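# Set two steel strips in a vise, block on top

## Task

Put both steel strips in the vise standing on their edges, each one resting against a different jaw, then place the block flat across the two strips in the space between the jaws, level.

## Robot and tools

Robot: two arms, left_arm and right_arm, each ending in a five-finger hand (right_arm has a right hand, left_arm its mirror-image left hand). Base positions in the scene frame: left_arm (+0.005, +0.515, 0) m, right_arm (+0.042, -0.567, 0) m. The task is done when the strips and block stay in place with the robot let go.

Frames. Scene frame: origin on the table top halfway between the arms, z up, table top at z = 0, left_arm on the +y side. Fixed cameras and the table use it. Each hand's reported pose, velocities and Hand target are in that arm's own base frame. Motion offsets are along the axes of the arm's current Hand target. The hand point sits 0.05 m in front of the palm and 0.15 m from the wrist flange along the fingers: +z runs along straight fingers, +y points out of the palm, +x runs across the palm away from the thumb on the right hand and toward the thumb on the left hand. Straight fingertips reach about 0.06-0.07 m past the point along +z. The wrist can sit below the hand point when the fingers are level, and a bracket on the little-finger side can strike things.

The row (28 numbers, each in [-1, 1]), used by both motion tools. Left arm first: dx, dy, dz, rx, ry, rz, then little, ring, middle, index, thumb_bend, thumb_turn, force_limit, speed; then the same 14 for the right arm. Both arms always appear, even if one stays still. dx..rz are an offset, not a pose: measured from that arm's Hand target at the start of the action, along its axes; 1.0 = 0.6 m or 180 degrees; rx, ry, rz form a single rotation vector. All zeros re-requests the current Hand target. The six finger numbers are absolute targets: +1 open/straight, -1 closed; thumb_turn -1 puts the thumb opposite the fingers, +1 beside the palm. force_limit maps -1..+1 to about 0..10 N at the fingertip (0..15 N for the two thumb motors). speed maps -1..+0.48 to near zero..full speed, full above that. To leave a hand unchanged, resend the eight hand numbers you last sent it (or, if none yet, its hand_measured six plus hand_force_limit and hand_speed). Thumb in front lets the hand wrap objects about 0.035-0.065 m thick. Close at speed -0.94 or lower for a gentle grip.

Tools.
- execute_actions: actions = list of actions; each action is a table of up to 15 rows, one row per 1/30 s step; a short table repeats its last row to 15 steps. Every row is an offset from the pose at the action's start, not from the prior row; each new action starts from the updated Hand target. cameras: list of names, ["all"], or []; images come by default only when actions is empty.
- move: target = one row or a list of up to 15 rows, every offset counted from the same starting Hand targets. speed in m/s, 0.002-3.6 (default 0.25), one value or one per target; turning limited to twice that in rad/s. blend in m for rounding corners in a list (0 = stop at each). stop_force in N, 3-120, one value for both arms, ends an arm's path when its wrist sensor feels that much push; do not rely on it for rotating hands or light loose parts, and leave it out when backing off a contact. zero (bool, only with stop_force) re-zeroes before the move. blocking=false returns early (not allowed with stop_force). Paths are straight and ignore obstacles and the other arm; steer around each arm's own base.
- wait: seconds 0-10, arms hold their last command.
- stop: brakes a running move.
- zoom_image: camera (cam_high, cam_low, cam_left_wrist, cam_right_wrist), region [x0, y0, x1, y1] in pixels from the top-left, at most 504 each way, on the newest image.
- show_instructions: shows the reference images.
- zero_wrist_force: arm = left_arm or right_arm.
- finished_scene: scene = the current scene's number; ends it irreversibly.

Results. Each arm reports end_effector_position (m), end_effector_quat_wxyz, velocities, Hand target (last commanded pose after clipping; the next offsets start here, and the hand may rest short of it), joint positions and torques, Wrist force/torque in the end effector's axes plus the peak since last shown, motor temperatures, and hand_measured, hand_stopped_by (moving, target, force, stalled, fault) and hand_load_n, in the same six-motor order as the row. A falling hand_load_n means a lost grip. move adds a "move:" line: done, off_target, moving, held or fault, with limits=paced (pose clipped) or limits=held (steps withheld). Cameras are 672x504 images.

Cautions. Commanded orientation is clipped to within 32 degrees of the measured one each step, so large turns need several steps. The arms are stiff: aiming even slightly beyond a firm contact can trip a fault. A net outside force around 150 N, or contact torque at a joint's limit (138 N m for the three large joints, 25.7 N m for each wrist joint), freezes that arm for 10 s. Motors reaching 85 °C brake the arm for 30 s or more; a MOTOR HOT line warns from 70 °C. Keep the arms and hands apart: hits or squeezes between them can fail the task, and the clearance check does not cover closing fingers. Move slowly near contacts, do not slam or drop parts, do not release parts still in motion, and keep everything on the table.

Each tool is called after "Request:" as name(argument=value, ...) on one line, values as JSON.

Reference images:

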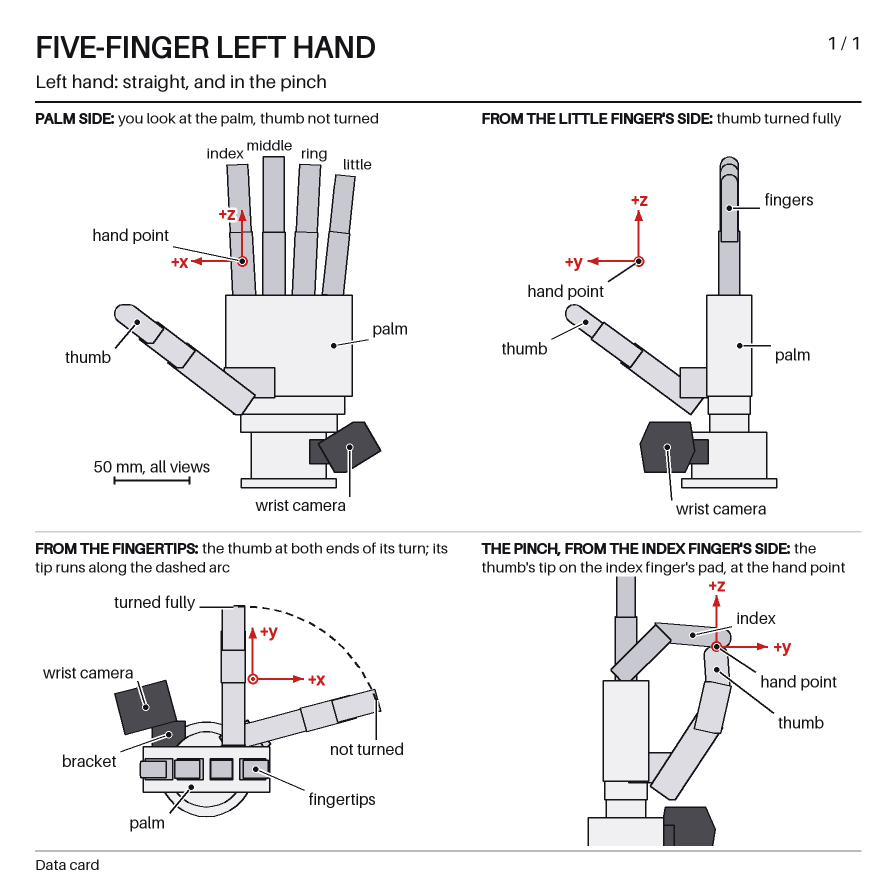

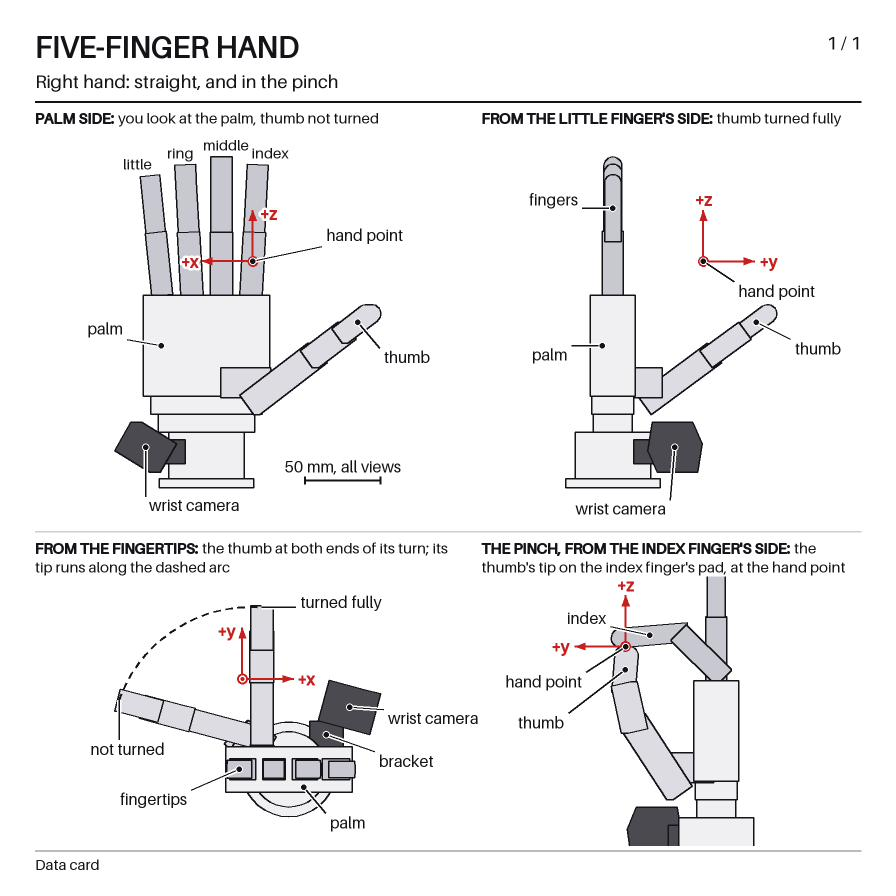

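## Session

Request:
execute_actions(actions=[])

Scene clock: 0.00 s.
left_arm: end_effector_position=(+0.2671, +0.1115, +0.4764) hand_measured=(+1.000, +1.000, +1.000, +1.000, +1.000, +1.000) hand_load_n=(+0.0, +0.0, +0.0, +0.0, +0.0, +0.0) hand_stopped_by=(target, target, target, target, target, target) hand_force_limit=0.00 hand_speed=-0.80 end_effector_quat_wxyz=(+0.000, +0.907, +0.421, +0.011) | right_arm: end_effector_position=(+0.2688, -0.1256, +0.4732) hand_measured=(+1.000, +1.000, +1.000, +1.000, +1.000, +1.000) hand_load_n=(+0.0, +0.0, +0.0, +0.0, +0.0, +0.0) hand_stopped_by=(target, target, target, target, target, target) hand_force_limit=0.00 hand_speed=-0.80 end_effector_quat_wxyz=(+0.002, +0.419, +0.908, -0.003)
Joint positions: left_arm=[4.317 -1.396 -1.364 1.206 -1.556 1.877] | right_arm=[-1.174 -1.711 1.343 1.931 1.574 -1.88]
Joint velocities: within noise
Joint torques (N m): no reading
Motor temperatures (°C): left_arm=[37 36 42 46 42 42] | right_arm=[37 40 35 39 40 46]
Wrist force (N): no reading
Wrist torque (N m): no reading
Wrist force, peak (N): no reading
Hand target: left_arm +0.2671, +0.1115, +0.4764; +0.000, +0.907, +0.421, +0.011 | right_arm +0.2688, -0.1256, +0.4732; +0.002, +0.419, +0.908, -0.003

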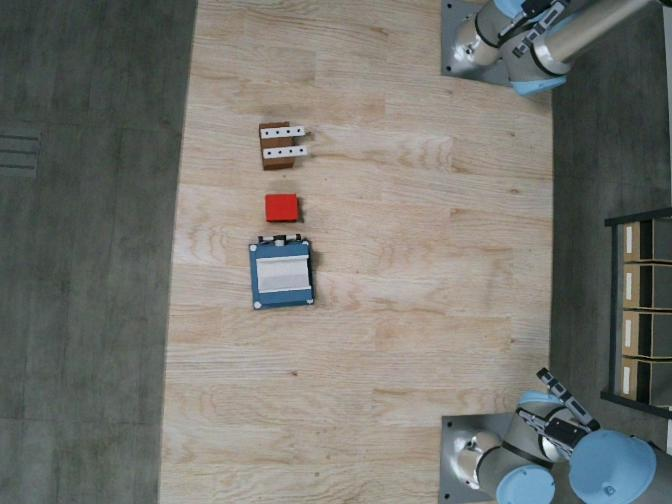

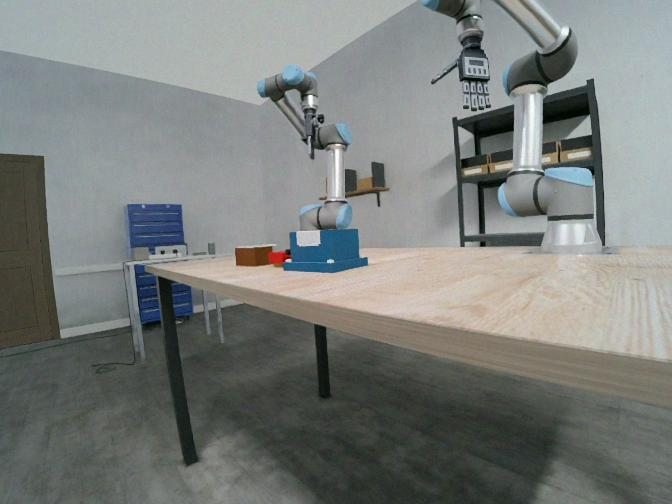

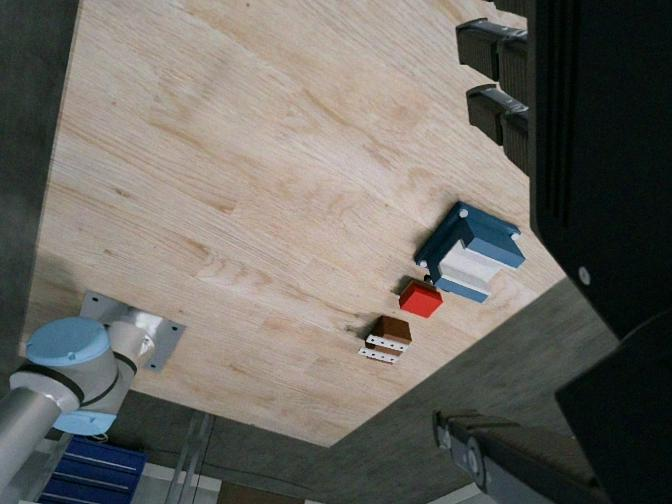

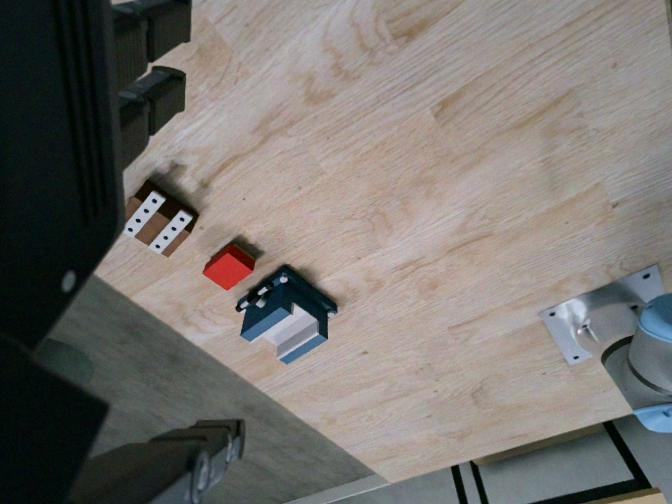

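Request:
zoom_image(camera="cam_high", region=[220, 100, 360, 320])

Request:
zoom_image(camera="cam_left_wrist", region=[340, 190, 540, 370])

Request:
zoom_image(camera="cam_right_wrist", region=[110, 160, 350, 380])

Request:
zoom_image(camera="cam_low", region=[200, 210, 400, 290])

Scaled by 2.291 from the camera's 672x504 image, which has a finer 960x720 frame.

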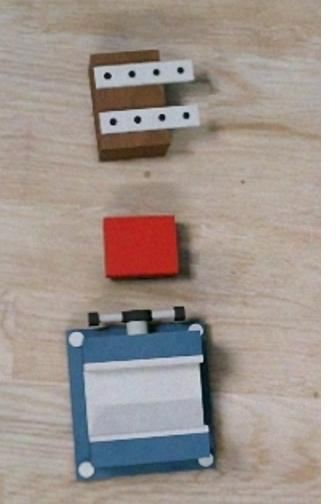

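Scaled by 2.520 from the camera's 672x504 image, which has a finer 960x720 frame.

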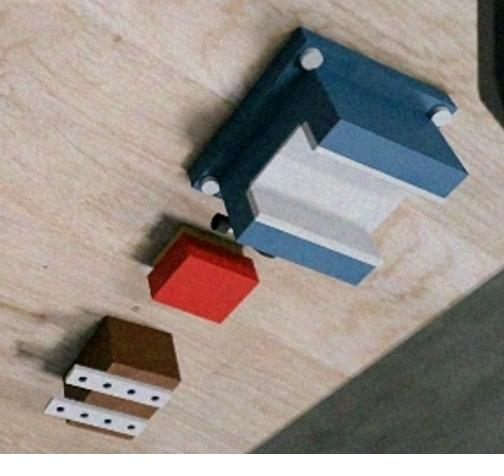

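Scaled by 2.100 from the camera's 672x504 image, which has a finer 960x720 frame.

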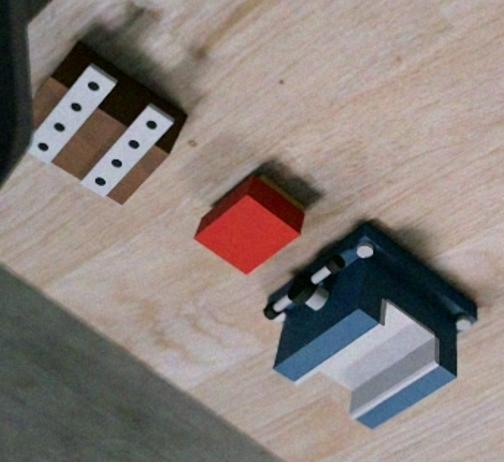

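Scaled by 2.520 from the camera's 672x504 image, which has a finer 960x720 frame.

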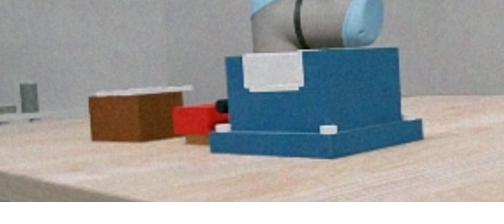

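Request:
move(target=[0,0,0,0,0,0, 1,1,1,1,1,1, 0,-0.8, -0.375,-0.254,0.25,0,0,0, 1,1,1,1,1,1, 0,-0.8], cameras=["cam_right_wrist","cam_high"])

Scene clock: 270.03 s.
left_arm: end_effector_position=(+0.2671, +0.1115, +0.4764) hand_measured=(+1.000, +1.000, +1.000, +1.000, +1.000, +1.000) hand_load_n=(+0.0, +0.0, +0.0, +0.0, +0.0, +0.0) hand_stopped_by=(target, target, target, target, target, target) hand_force_limit=0.00 hand_speed=-0.80 end_effector_quat_wxyz=(+0.000, +0.907, +0.421, +0.011) | right_arm: end_effector_position=(+0.2988, -0.3967, +0.3253) hand_measured=(+1.000, +1.000, +1.000, +1.000, +1.000, +1.000) hand_load_n=(+0.0, +0.0, +0.0, +0.0, +0.0, +0.0) hand_stopped_by=(target, target, target, target, target, target) hand_force_limit=0.00 hand_speed=-0.80 end_effector_quat_wxyz=(+0.002, +0.419, +0.908, -0.003)
Joint positions: left_arm=[4.317 -1.396 -1.364 1.206 -1.556 1.877] | right_arm=[-1.341 -1.183 1.131 1.616 1.572 -2.047]
Joint torques (N m): left_arm=[0.03 10.2 16.6 -2.62 0.4 -0.28] | right_arm=[12.63 -30.35 -26.56 1.91 2.01 1.18]
Wrist force (N): left_arm=[-0.1 0.1 0.2] | right_arm=[-0.2 -0.1 0.0]
Wrist torque (N m): left_arm=[0.01 0.02 0.00] | right_arm=[-0.05 0.04 0.07]
Wrist force, peak (N): left_arm=[-0.3 0.0 -0.5] | right_arm=[-1.6 -1.2 1.2]
Hand target: left_arm +0.2671, +0.1115, +0.4764; +0.000, +0.907, +0.421, +0.011 | right_arm +0.2988, -0.3968, +0.3253; +0.002, +0.419, +0.908, -0.003
Off the commanded pose: left_arm 0.000 m, 0 deg | right_arm 0.000 m, 0 deg.
move: done
camera_calibration:
cam_right_wrist: T_world_to_cam=[[0.548831, 0.835914, 0.00566769, 0.163663], [0.658254, -0.436345, 0.613437, -0.587638], [0.515254, -0.332942, -0.789723, 0.0807816], [0, 0, 0, 1]] pos_world=[0.255369, -0.366325, 0.423347]
Images, in order (width x height): cam_high 672x504, cam_right_wrist 672x504.

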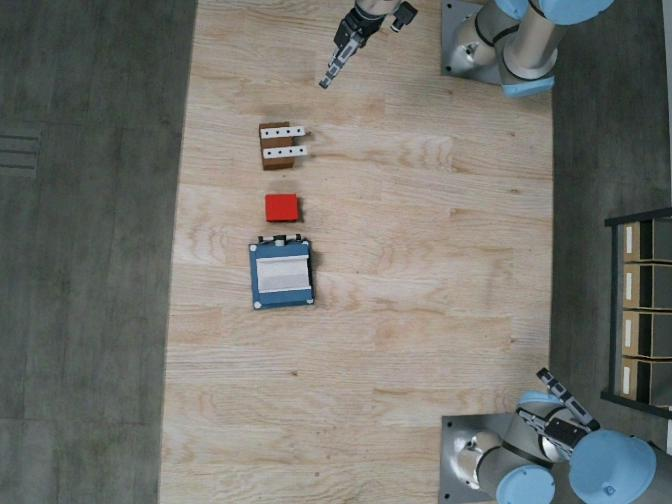

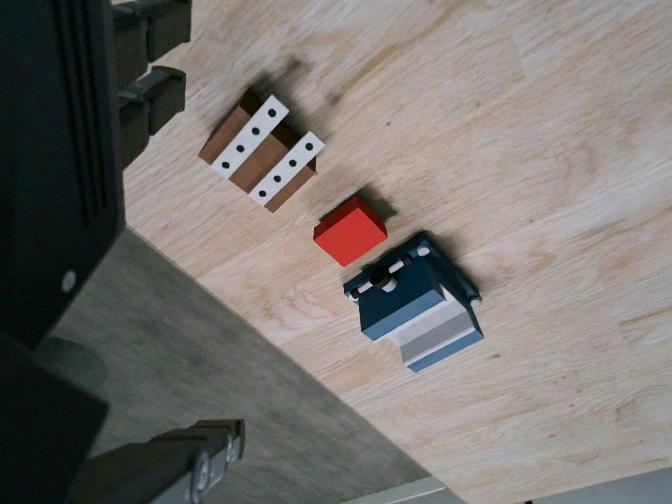

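Request:
zoom_image(camera="cam_right_wrist", region=[180, 80, 350, 220])

Request:
zoom_image(camera="cam_right_wrist", region=[300, 180, 500, 380])

Scaled by 2.965 from the camera's 672x504 image, which has a finer 960x720 frame.

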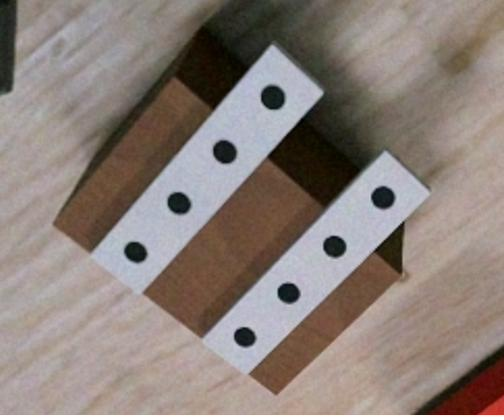

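Scaled by 2.520 from the camera's 672x504 image, which has a finer 960x720 frame.

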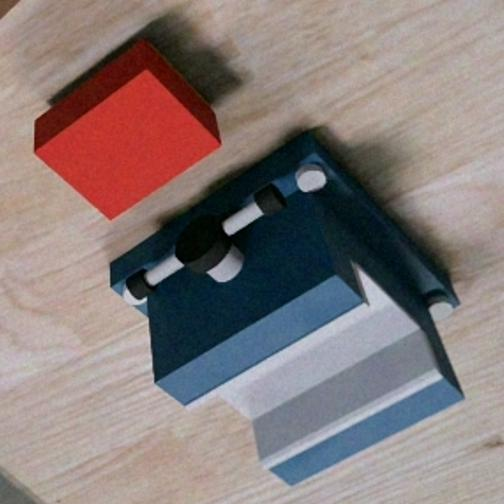

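Request:
zoom_image(camera="cam_high", region=[240, 180, 330, 320])

Request:
zoom_image(camera="cam_high", region=[240, 110, 330, 230])

Scaled by 3.600 from the camera's 672x504 image, which has a finer 960x720 frame.

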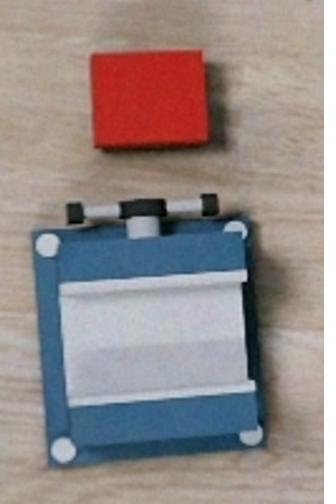

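Scaled by 4.200 from the camera's 672x504 image, which has a finer 960x720 frame.

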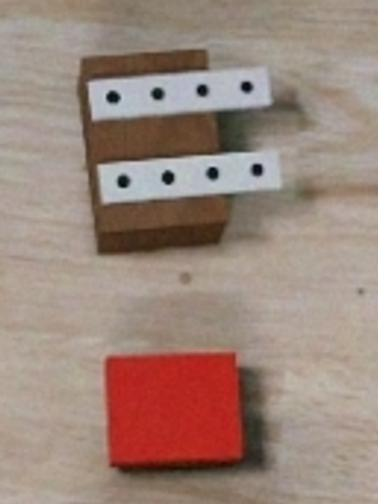

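Request:
move(target=[0,0,0,0,0,0, 1,1,1,1,1,1, 0,-0.8, -0.3015,0.4615,0.192,0,0,0.165, 1,1,1,1,1,1, 0,-0.8], cameras=["cam_right_wrist"])

Scene clock: 343.73 s.
left_arm: end_effector_position=(+0.2671, +0.1115, +0.4764) hand_measured=(+1.000, +1.000, +1.000, +1.000, +1.000, +1.000) hand_load_n=(+0.0, +0.0, +0.0, +0.0, +0.0, +0.0) hand_stopped_by=(target, target, target, target, target, target) hand_force_limit=0.00 hand_speed=-0.80 end_effector_quat_wxyz=(+0.000, +0.907, +0.421, +0.011) | right_arm: end_effector_position=(+0.6269, -0.3558, +0.2099) hand_measured=(+1.000, +1.000, +1.000, +1.000, +1.000, +1.000) hand_load_n=(+0.0, +0.0, +0.0, +0.0, +0.0, +0.0) hand_stopped_by=(target, target, target, target, target, target) hand_force_limit=0.00 hand_speed=-0.80 end_effector_quat_wxyz=(+0.003, +0.638, +0.770, -0.003)
Joint positions: left_arm=[4.317 -1.396 -1.364 1.206 -1.556 1.877] | right_arm=[-0.743 -0.592 0.437 1.721 1.576 -0.93]
Joint torques (N m): left_arm=[0.22 9.89 16.54 -2.62 0.36 -0.14] | right_arm=[5.15 -49.13 -25.74 1.6 -2.38 1.55]
Wrist force (N): left_arm=[0.2 -0.3 0.1] | right_arm=[0.0 0.5 -0.2]
Wrist torque (N m): left_arm=[-0.06 -0.02 0.03] | right_arm=[0.10 -0.02 0.04]
Wrist force, peak (N): left_arm=[-0.2 -0.2 -0.5] | right_arm=[0.1 2.6 0.7]
Hand target: left_arm +0.2671, +0.1115, +0.4764; +0.000, +0.907, +0.421, +0.011 | right_arm +0.6270, -0.3557, +0.2099; +0.003, +0.638, +0.770, -0.003
Off the commanded pose: left_arm 0.000 m, 0 deg | right_arm 0.000 m, 0 deg.
move: done
camera_calibration:
cam_right_wrist: T_world_to_cam=[[0.890867, 0.454188, 0.00834118, -0.400756], [0.353351, -0.704386, 0.615616, -0.619584], [0.285481, -0.545485, -0.788002, -0.0977359], [0, 0, 0, 1]] pos_world=[0.603853, -0.307721, 0.307753]
Images, in order (width x height): cam_right_wrist 672x504.

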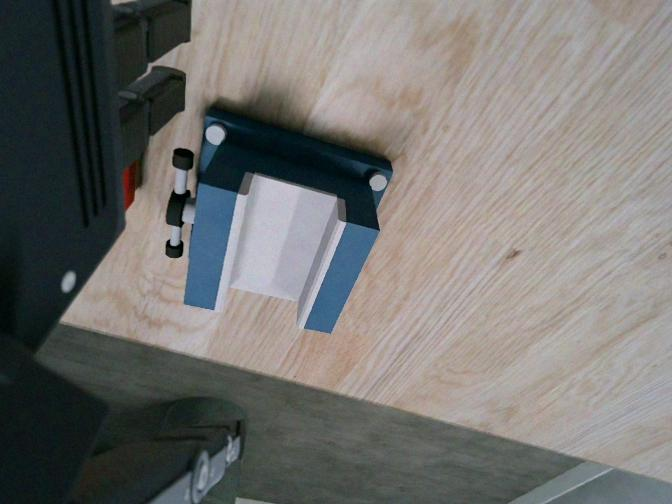

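Request:
zoom_image(camera="cam_right_wrist", region=[160, 90, 400, 340])

Scaled by 2.016 from the camera's 672x504 image, which has a finer 960x720 frame.

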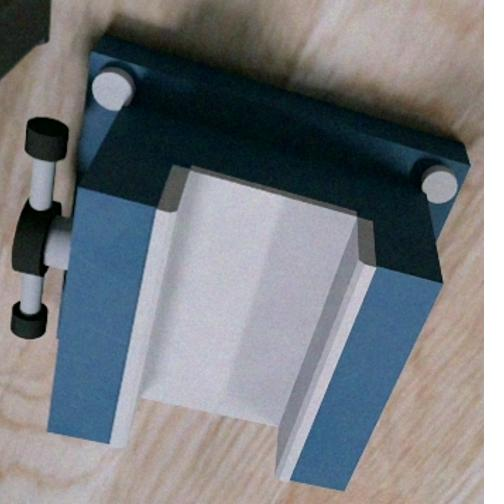

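Request:
move(target=[0,0,0,0,0,0, 1,1,1,1,1,1, 0,-0.8, 0.0057,-0.4795,0.0167,0,0,0.493, -1,-1,0.0,0.0,0.0,-1, 0,0], cameras=["cam_right_wrist"])

Scene clock: 457.30 s.
left_arm: end_effector_position=(+0.2671, +0.1115, +0.4764) hand_measured=(+1.000, +1.000, +1.000, +1.000, +1.000, +1.000) hand_load_n=(+0.0, +0.0, +0.0, +0.0, +0.0, +0.0) hand_stopped_by=(target, target, target, target, target, target) hand_force_limit=0.00 hand_speed=-0.80 end_effector_quat_wxyz=(+0.000, +0.907, +0.421, +0.011) | right_arm: end_effector_position=(+0.3437, -0.4061, +0.2002) hand_measured=(-1.000, -1.000, +0.000, +0.000, +0.000, -1.000) hand_load_n=(+0.0, +0.0, +0.0, +0.0, +0.0, -0.5) hand_stopped_by=(target, target, target, target, target, target) hand_force_limit=0.00 hand_speed=0.00 end_effector_quat_wxyz=(+0.004, +0.995, +0.105, +0.000)
Joint positions: left_arm=[4.317 -1.396 -1.364 1.206 -1.556 1.877] | right_arm=[-1.026 -1.094 1.325 1.334 1.574 0.335]
Joint torques (N m): left_arm=[0.74 9.86 16.71 -2.72 0.74 -0.23] | right_arm=[9.09 -32.25 -24.78 5.22 0.25 1.42]
Wrist force (N): left_arm=[0.0 -0.1 0.0] | right_arm=[-0.1 -0.3 -0.1]
Wrist torque (N m): left_arm=[-0.02 0.01 0.01] | right_arm=[-0.05 0.00 0.10]
Wrist force, peak (N): left_arm=[0.4 -0.2 -0.4] | right_arm=[-0.3 1.4 0.0]
Hand target: left_arm +0.2671, +0.1115, +0.4764; +0.000, +0.907, +0.421, +0.011 | right_arm +0.3437, -0.4061, +0.2002; +0.004, +0.995, +0.105, +0.000
Off the commanded pose: left_arm 0.000 m, 0 deg | right_arm 0.000 m, 0 deg.
move: done
camera_calibration:
cam_right_wrist: T_world_to_cam=[[0.473809, -0.88043, 0.0186215, -0.526277], [-0.701305, -0.364454, 0.612653, -0.0479591], [-0.532612, -0.30334, -0.790132, 0.327982], [0, 0, 0, 1]] pos_world=[0.390408, -0.381339, 0.298331]
Images, in order (width x height): cam_right_wrist 672x504.

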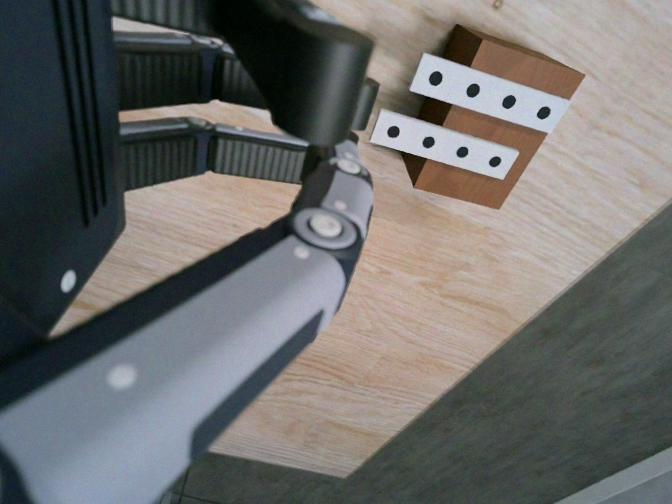

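Request:
zoom_image(camera="cam_right_wrist", region=[350, 10, 600, 220])

Request:
zoom_image(camera="cam_right_wrist", region=[100, 0, 400, 250])

Scaled by 2.016 from the camera's 672x504 image, which has a finer 960x720 frame.

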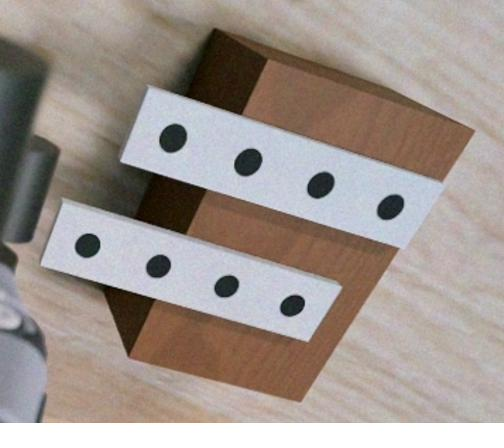

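Scaled by 1.680 from the camera's 672x504 image, which has a finer 960x720 frame.

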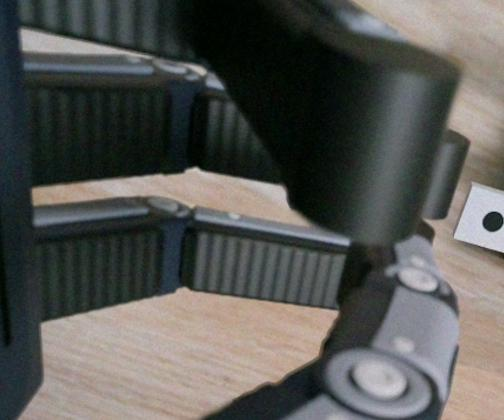

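Request:
execute_actions(actions=[[[0,0,0,0,0,0, 1,1,1,1,1,1, 0,-0.8, 0,0,0,0,0,0, 0,0,0.0,0.0,0.0,-1, 0,0]]], cameras=["cam_low","cam_right_wrist"])

Request:
zoom_image(camera="cam_low", region=[220, 220, 300, 280])

Request:
zoom_image(camera="cam_right_wrist", region=[100, 0, 400, 250])

Scene clock: 493.13 s.
left_arm: end_effector_position=(+0.2671, +0.1115, +0.4764) hand_measured=(+1.000, +1.000, +1.000, +1.000, +1.000, +1.000) hand_load_n=(+0.0, +0.0, +0.0, +0.0, +0.0, +0.0) hand_stopped_by=(target, target, target, target, target, target) hand_force_limit=0.00 hand_speed=-0.80 end_effector_quat_wxyz=(+0.000, +0.907, +0.421, +0.011) | right_arm: end_effector_position=(+0.3437, -0.4061, +0.2002) hand_measured=(+0.000, +0.000, +0.000, +0.000, +0.000, -1.000) hand_load_n=(+0.5, +0.0, +0.0, +0.0, +0.0, +0.0) hand_stopped_by=(target, target, target, target, target, target) hand_force_limit=0.00 hand_speed=0.00 end_effector_quat_wxyz=(+0.004, +0.995, +0.105, +0.000)
Joint positions: left_arm=[4.317 -1.396 -1.364 1.206 -1.556 1.877] | right_arm=[-1.026 -1.094 1.325 1.334 1.575 0.335]
Joint torques (N m): left_arm=[0.48 10.03 17.04 -2.61 0.75 -0.27] | right_arm=[10.84 -33.69 -24.69 4.83 1.92 1.3]
Wrist force (N): left_arm=[0.0 0.0 -0.1] | right_arm=[-0.3 -0.2 0.1]
Wrist torque (N m): left_arm=[-0.01 0.00 0.01] | right_arm=[-0.06 0.03 0.06]
Wrist force, peak (N): left_arm=[0.4 -0.3 -0.1] | right_arm=[-0.4 -0.2 -0.2]
Hand target: left_arm +0.2671, +0.1115, +0.4764; +0.000, +0.907, +0.421, +0.011 | right_arm +0.3437, -0.4061, +0.2002; +0.004, +0.995, +0.105, +0.000
Off the commanded pose: left_arm 0.000 m, 0 deg | right_arm 0.000 m, 0 deg.
Step readings (end_effector_position of left_arm | right_arm):
0: (+0.2671, +0.1115, +0.4764) | (+0.3437, -0.4061, +0.2002)
1: (+0.2671, +0.1115, +0.4764) | (+0.3437, -0.4061, +0.2002)
2: (+0.2671, +0.1115, +0.4764) | (+0.3437, -0.4061, +0.2002)
4: (+0.2671, +0.1115, +0.4764) | (+0.3437, -0.4061, +0.2002)
8: (+0.2671, +0.1115, +0.4764) | (+0.3437, -0.4061, +0.2002)
15: (+0.2671, +0.1115, +0.4764) | (+0.3437, -0.4061, +0.2002)
camera_calibration:
cam_right_wrist: T_world_to_cam=[[0.473694, -0.880497, 0.0184443, -0.526113], [-0.701273, -0.364439, 0.6127, -0.0478825], [-0.532758, -0.303166, -0.790101, 0.328047], [0, 0, 0, 1]] pos_world=[0.390408, -0.381238, 0.298232]
Images, in order (width x height): cam_low 672x504, cam_right_wrist 672x504.

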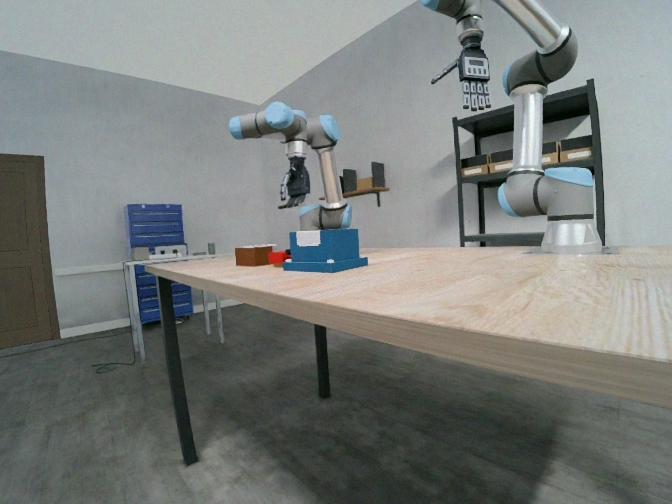

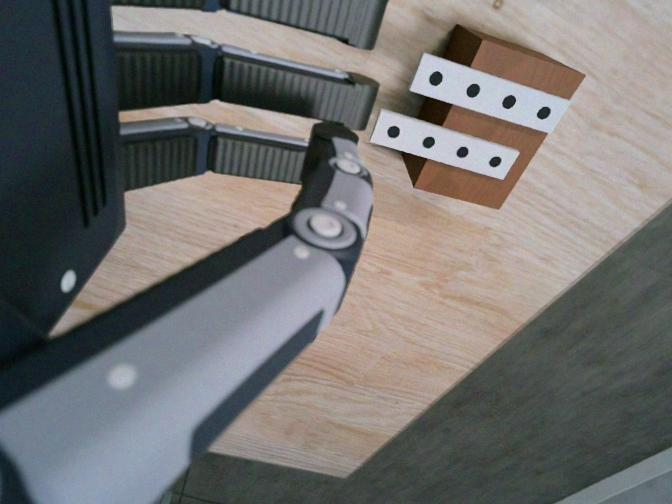

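Scaled by 6.300 from the camera's 672x504 image, which has a finer 960x720 frame.

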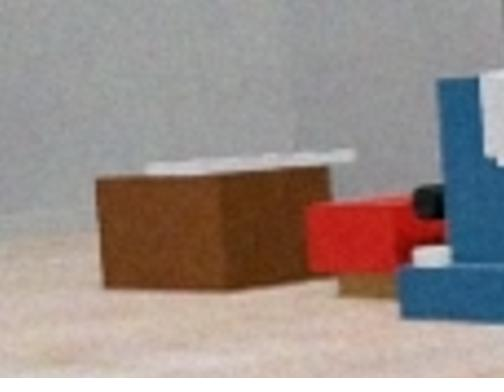

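Scaled by 1.680 from the camera's 672x504 image, which has a finer 960x720 frame.

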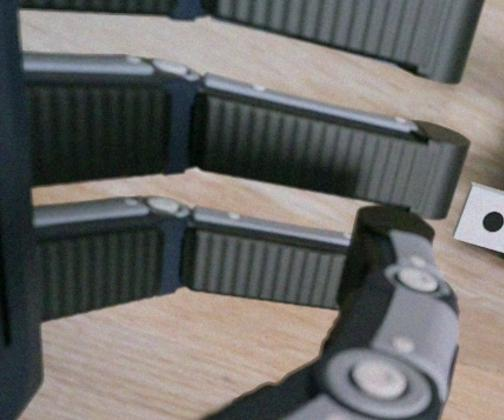

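Request:
move(target=[0,0,0,0,0,0, 1,1,1,1,1,1, 0,-0.8, -0.0018,-0.0045,0.2333,0,0,0, 0,0,0.0,0.0,0.0,-1, 0,0], cameras=["cam_right_wrist"])

Request:
zoom_image(camera="cam_right_wrist", region=[200, 0, 600, 250])

Scene clock: 503.37 s.
left_arm: end_effector_position=(+0.2671, +0.1115, +0.4764) hand_measured=(+1.000, +1.000, +1.000, +1.000, +1.000, +1.000) hand_load_n=(+0.0, +0.0, +0.5, +0.0, +0.0, +0.0) hand_stopped_by=(target, target, target, target, target, target) hand_force_limit=0.00 hand_speed=-0.80 end_effector_quat_wxyz=(+0.000, +0.907, +0.421, +0.011) | right_arm: end_effector_position=(+0.3421, -0.4048, +0.0603) hand_measured=(+0.000, +0.000, +0.000, +0.000, +0.000, -1.000) hand_load_n=(+0.0, +0.0, +0.0, +0.0, +0.0, +0.0) hand_stopped_by=(target, target, target, target, target, target) hand_force_limit=0.00 hand_speed=0.00 end_effector_quat_wxyz=(+0.004, +0.995, +0.105, +0.000)
Joint positions: left_arm=[4.317 -1.396 -1.364 1.206 -1.556 1.877] | right_arm=[-1.027 -0.973 1.518 1.02 1.575 0.334]
Joint torques (N m): left_arm=[0.65 10.07 17.2 -2.51 0.86 -0.22] | right_arm=[-9.5 -35 -7.12 -0.2 -1.35 -0.7]
Wrist force (N): left_arm=[0.2 -0.2 0.0] | right_arm=[-0.1 0.1 0.0]
Wrist torque (N m): left_arm=[-0.04 -0.03 0.03] | right_arm=[0.00 0.00 0.10]
Wrist force, peak (N): left_arm=[-0.1 -0.2 -0.5] | right_arm=[-0.2 -0.1 -2.1]
Hand target: left_arm +0.2671, +0.1115, +0.4764; +0.000, +0.907, +0.421, +0.011 | right_arm +0.3421, -0.4047, +0.0602; +0.004, +0.995, +0.105, +0.000
Off the commanded pose: left_arm 0.000 m, 0 deg | right_arm 0.000 m, 0 deg.
move: done
camera_calibration:
cam_right_wrist: T_world_to_cam=[[0.473741, -0.88047, 0.0185139, -0.521652], [-0.701253, -0.364428, 0.612728, 0.0371166], [-0.532742, -0.303257, -0.790077, 0.217088], [0, 0, 0, 1]] pos_world=[0.388808, -0.379938, 0.158432]
Images, in order (width x height): cam_right_wrist 672x504.

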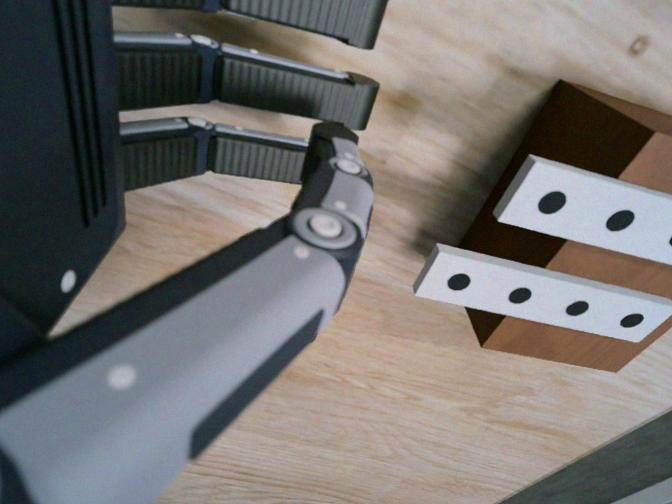

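Scaled by 1.260 from the camera's 672x504 image, which has a finer 960x720 frame.

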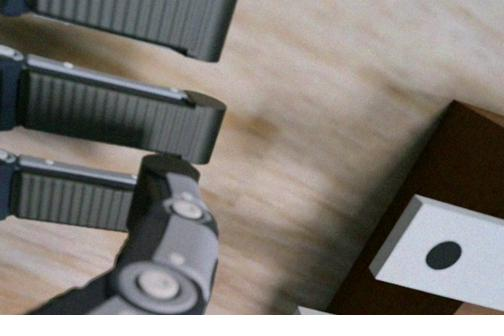

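Request:
zoom_image(camera="cam_right_wrist", region=[400, 130, 600, 310])

Scaled by 2.520 from the camera's 672x504 image, which has a finer 960x720 frame.

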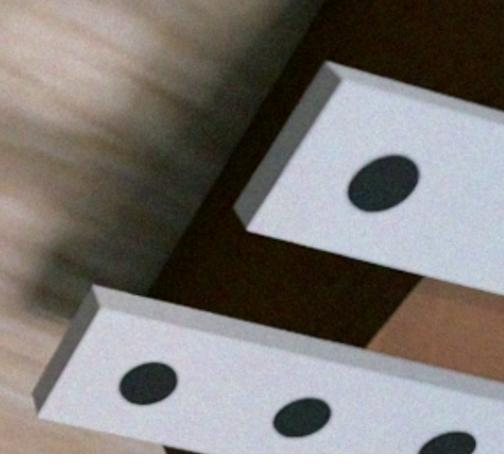

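Request:
move(target=[0,0,0,0,0,0, 1,1,1,1,1,1, 0,-0.8, 0,0.1145,-0.0012,0,0,0, 0,0,0.0,0.0,0.0,-1, 0,0], cameras=["cam_right_wrist"], speed=0.05, stop_force=4)

Request:
zoom_image(camera="cam_right_wrist", region=[200, 50, 500, 270])

Scene clock: 522.23 s.
left_arm: end_effector_position=(+0.2671, +0.1115, +0.4764) hand_measured=(+1.000, +1.000, +1.000, +1.000, +1.000, +1.000) hand_load_n=(+0.0, +0.0, +0.0, +0.0, +0.0, +0.0) hand_stopped_by=(target, target, target, target, target, target) hand_force_limit=0.00 hand_speed=-0.80 end_effector_quat_wxyz=(+0.000, +0.907, +0.421, +0.011) | right_arm: end_effector_position=(+0.3564, -0.4719, +0.0614) hand_measured=(+0.000, +0.000, +0.000, +0.000, +0.000, -1.000) hand_load_n=(+0.0, +0.5, +0.0, +0.0, +0.5, +0.0) hand_stopped_by=(target, target, target, target, target, target) hand_force_limit=0.00 hand_speed=0.00 end_effector_quat_wxyz=(+0.004, +0.995, +0.105, +0.000)
Joint positions: left_arm=[4.317 -1.396 -1.364 1.206 -1.556 1.877] | right_arm=[-1.069 -0.849 1.297 1.116 1.574 0.292]
Joint torques (N m): left_arm=[0.05 10.63 16.77 -2.71 0.9 -0.16] | right_arm=[12.79 -54.77 -24.47 -0.15 -1.21 1.18]
Wrist force (N): left_arm=[0.0 -0.1 0.0] | right_arm=[0.0 0.1 -0.5]
Wrist torque (N m): left_arm=[-0.03 0.00 0.01] | right_arm=[0.00 -0.06 0.10]
Wrist force, peak (N): left_arm=[0.5 -0.1 0.1] | right_arm=[0.0 -0.3 -0.8]
Hand target: left_arm +0.2671, +0.1115, +0.4764; +0.000, +0.907, +0.421, +0.011 | right_arm +0.3564, -0.4719, +0.0614; +0.004, +0.995, +0.105, +0.000
Off the commanded pose: left_arm 0.000 m, 0 deg | right_arm 0.000 m, 0 deg.
move: done
camera_calibration:
cam_right_wrist: T_world_to_cam=[[0.47369, -0.880498, 0.0184449, -0.587595], [-0.701307, -0.364455, 0.612651, 0.0220033], [-0.532716, -0.303143, -0.790138, 0.205247], [0, 0, 0, 1]] pos_world=[0.403108, -0.447138, 0.159532]
Images, in order (width x height): cam_right_wrist 672x504.

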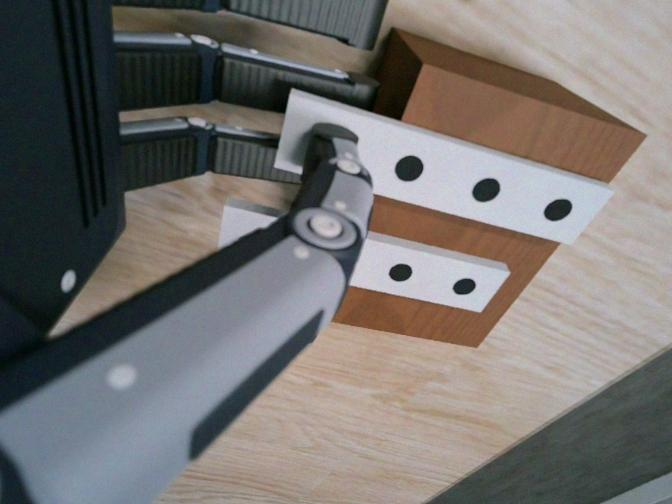

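Scaled by 1.680 from the camera's 672x504 image, which has a finer 960x720 frame.

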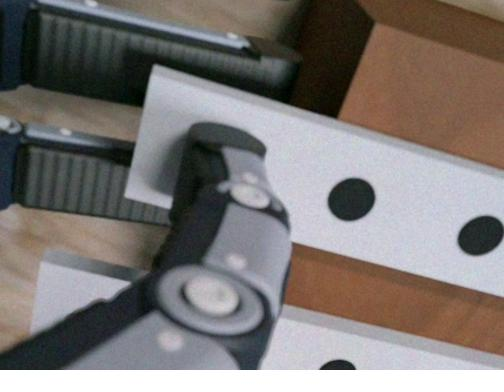

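Request:
move(target=[0,0,0,0,0,0, 1,1,1,1,1,1, 0,-0.8, 0,0,0.0092,0,0,0, 0,0,0.0,0.0,0.0,-1, 0,0], cameras=[], speed=0.02, stop_force=4)

Request:
move(target=[0,0,0,0,0,0, 1,1,1,1,1,1, 0,-0.8, 0,0,0,0,0,0, 0,0,-0.6,-0.6,0.0,-1, 0.0,-0.94], cameras=["cam_right_wrist"])

Request:
zoom_image(camera="cam_right_wrist", region=[200, 50, 500, 270])

Scene clock: 533.03 s.
left_arm: end_effector_position=(+0.2671, +0.1115, +0.4764) hand_measured=(+1.000, +1.000, +1.000, +1.000, +1.000, +1.000) hand_load_n=(+0.0, +0.0, +0.0, +0.5, +0.0, +0.0) hand_stopped_by=(target, target, target, target, target, target) hand_force_limit=0.00 hand_speed=-0.80 end_effector_quat_wxyz=(+0.000, +0.907, +0.421, +0.011) | right_arm: end_effector_position=(+0.3564, -0.4719, +0.0559) hand_measured=(+0.000, +0.000, +0.000, +0.000, +0.000, -1.000) hand_load_n=(+0.0, +0.0, +0.0, +0.0, -1.0, +0.0) hand_stopped_by=(target, target, target, target, target, target) hand_force_limit=0.00 hand_speed=0.00 end_effector_quat_wxyz=(+0.004, +0.995, +0.105, +0.000)
Joint positions: left_arm=[4.317 -1.396 -1.364 1.206 -1.556 1.877] | right_arm=[-1.069 -0.843 1.302 1.106 1.574 0.292]
Joint torques (N m): left_arm=[0.56 10.38 17.79 -2.61 1 -0.12] | right_arm=[-3.49 -55.96 -23.94 4.76 1.83 -0.92]
Wrist force (N): left_arm=[0.3 0.1 -0.1] | right_arm=[0.2 -1.0 -0.5]
Wrist torque (N m): left_arm=[0.01 -0.04 0.02] | right_arm=[-0.03 -0.07 0.08]
Wrist force, peak (N): left_arm=[0.5 -0.2 0.1] | right_arm=[0.0 -1.2 -0.5]
Hand target: left_arm +0.2671, +0.1115, +0.4764; +0.000, +0.907, +0.421, +0.011 | right_arm +0.3564, -0.4720, +0.0559; +0.004, +0.995, +0.105, +0.000
Off the commanded pose: left_arm 0.000 m, 0 deg | right_arm 0.000 m, 0 deg.
move: done
No camera images: "cameras" was empty.

Scene clock: 533.73 s.
left_arm: end_effector_position=(+0.2671, +0.1115, +0.4764) hand_measured=(+1.000, +1.000, +1.000, +1.000, +1.000, +1.000) hand_load_n=(+0.0, +0.0, +0.0, +0.0, +0.0, +0.0) hand_stopped_by=(target, target, target, target, target, target) hand_force_limit=0.00 hand_speed=-0.80 end_effector_quat_wxyz=(+0.000, +0.907, +0.421, +0.011) | right_arm: end_effector_position=(+0.3564, -0.4719, +0.0559) hand_measured=(+0.000, +0.000, -0.054, -0.076, +0.000, -1.000) hand_load_n=(+0.0, +0.0, +2.5, +5.5, +1.5, +0.0) hand_stopped_by=(target, target, force, force, target, target) hand_force_limit=0.00 hand_speed=-0.94 end_effector_quat_wxyz=(+0.004, +0.995, +0.105, +0.000)
Joint positions: left_arm=[4.317 -1.396 -1.364 1.206 -1.556 1.877] | right_arm=[-1.069 -0.843 1.301 1.106 1.574 0.292]
Joint torques (N m): left_arm=[0.38 10.05 17.99 -2.51 1.17 -0.33] | right_arm=[-11.04 -50.08 -23.56 1.84 1.9 -0.99]
Wrist force (N): left_arm=[0.0 -0.2 0.2] | right_arm=[-0.7 -5.9 -7.1]
Wrist torque (N m): left_arm=[-0.04 0.01 0.01] | right_arm=[-0.23 0.06 0.00]
Wrist force, peak (N): left_arm=[-0.2 -0.4 -0.1] | right_arm=[-0.8 -6.0 -7.2]
Hand target: left_arm +0.2671, +0.1115, +0.4764; +0.000, +0.907, +0.421, +0.011 | right_arm +0.3564, -0.4720, +0.0559; +0.004, +0.995, +0.105, +0.000
Off the commanded pose: left_arm 0.000 m, 0 deg | right_arm 0.000 m, 0 deg.
move: done
camera_calibration:
cam_right_wrist: T_world_to_cam=[[0.473756, -0.880464, 0.0183898, -0.587496], [-0.701231, -0.364518, 0.612701, 0.0253061], [-0.532758, -0.303166, -0.790101, 0.200902], [0, 0, 0, 1]] pos_world=[0.403108, -0.447138, 0.154032]
Images, in order (width x height): cam_right_wrist 672x504.

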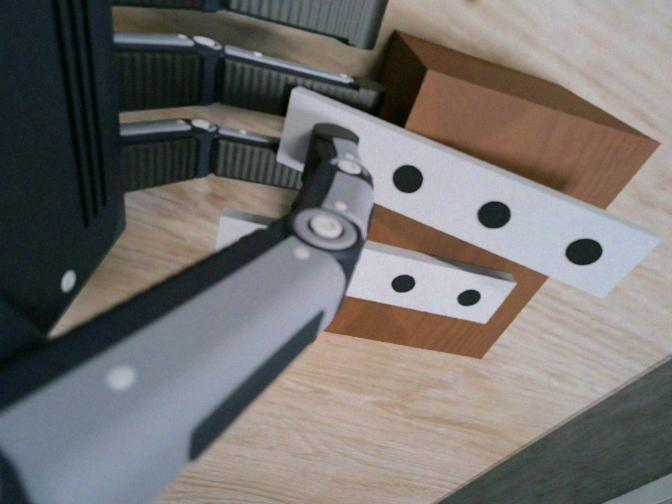

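Scaled by 1.680 from the camera's 672x504 image, which has a finer 960x720 frame.

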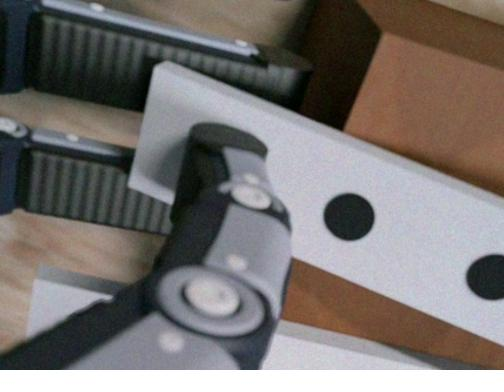

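Request:
move(target=[0,0,0,0,0,0, 1,1,1,1,1,1, 0,-0.8, 0,0,-0.06,0,0,0, 0,0,-0.6,-0.6,0.0,-1, 0.0,-0.94], cameras=["cam_right_wrist","cam_low"], speed=0.05)

Request:
zoom_image(camera="cam_right_wrist", region=[200, 50, 600, 350])

Request:
zoom_image(camera="cam_low", region=[200, 200, 320, 290])

Scene clock: 548.73 s.
left_arm: end_effector_position=(+0.2671, +0.1115, +0.4764) hand_measured=(+1.000, +1.000, +1.000, +1.000, +1.000, +1.000) hand_load_n=(+0.0, +0.0, +0.0, +0.0, +0.0, +0.0) hand_stopped_by=(target, target, target, target, target, target) hand_force_limit=0.00 hand_speed=-0.80 end_effector_quat_wxyz=(+0.000, +0.907, +0.421, +0.011) | right_arm: end_effector_position=(+0.3564, -0.4717, +0.0920) hand_measured=(+0.000, +0.000, -0.054, -0.078, +0.000, -1.000) hand_load_n=(+0.0, +0.0, +0.0, +0.5, +0.0, -0.5) hand_stopped_by=(target, target, force, force, target, target) hand_force_limit=0.00 hand_speed=-0.94 end_effector_quat_wxyz=(+0.004, +0.995, +0.105, +0.000) end_effector_velocity=(+0.000, +0.000, -0.003) end_effector_angular_velocity=(+0.001, +0.001, -0.001)
Joint positions: left_arm=[4.317 -1.396 -1.364 1.206 -1.556 1.877] | right_arm=[-1.069 -0.88 1.266 1.178 1.574 0.292]
Joint velocities: left_arm=[within noise] | right_arm=[0 0.003 0.003 -0.005 0 0.001]
Joint torques (N m): left_arm=[-0.18 9.85 17.94 -2.64 1.13 -0.37] | right_arm=[12.41 -40.52 -9.75 -0.34 0.68 1.53]
Wrist force (N): left_arm=[0.1 -0.2 -0.2] | right_arm=[0.0 -0.2 0.7]
Wrist torque (N m): left_arm=[-0.03 -0.02 0.02] | right_arm=[-0.03 -0.03 0.10]
Wrist force, peak (N): left_arm=[0.3 -0.4 -0.1] | right_arm=[-0.7 -6.1 -7.3]
Hand target: left_arm +0.2671, +0.1115, +0.4764; +0.000, +0.907, +0.421, +0.011 | right_arm +0.3564, -0.4717, +0.0919; +0.004, +0.995, +0.105, +0.000
Off the commanded pose: left_arm 0.000 m, 0 deg | right_arm 0.000 m, 0 deg.
move: done
camera_calibration:
cam_right_wrist: T_world_to_cam=[[0.473678, -0.880502, 0.0185684, -0.588004], [-0.701295, -0.36435, 0.612727, 0.00335666], [-0.532742, -0.303257, -0.790077, 0.229434], [0, 0, 0, 1]] pos_world=[0.403108, -0.446938, 0.190132]
Images, in order (width x height): cam_low 672x504, cam_right_wrist 672x504.

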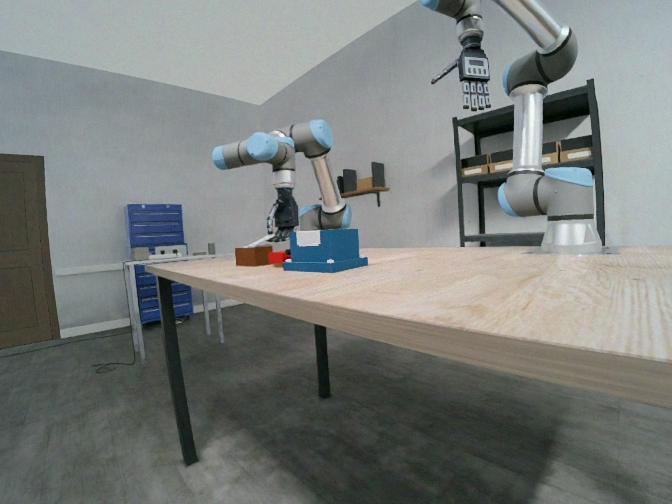

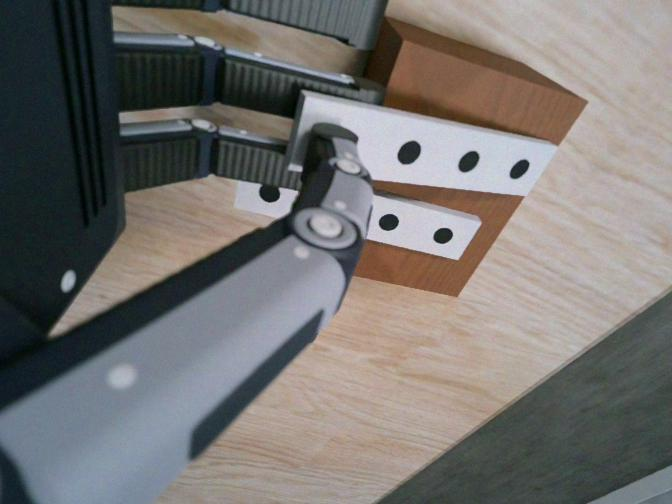

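Scaled by 1.260 from the camera's 672x504 image, which has a finer 960x720 frame.

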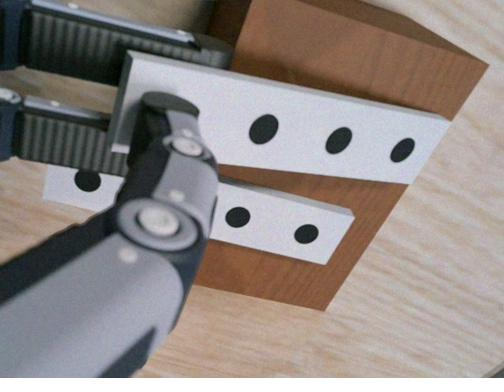

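Scaled by 4.200 from the camera's 672x504 image, which has a finer 960x720 frame.

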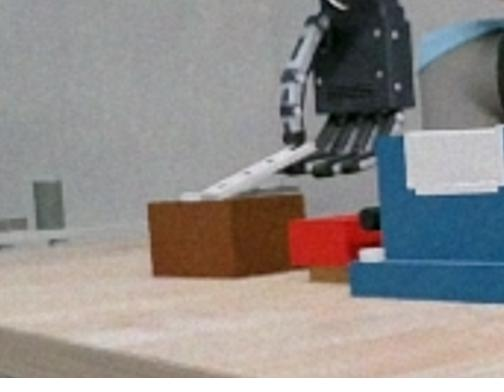

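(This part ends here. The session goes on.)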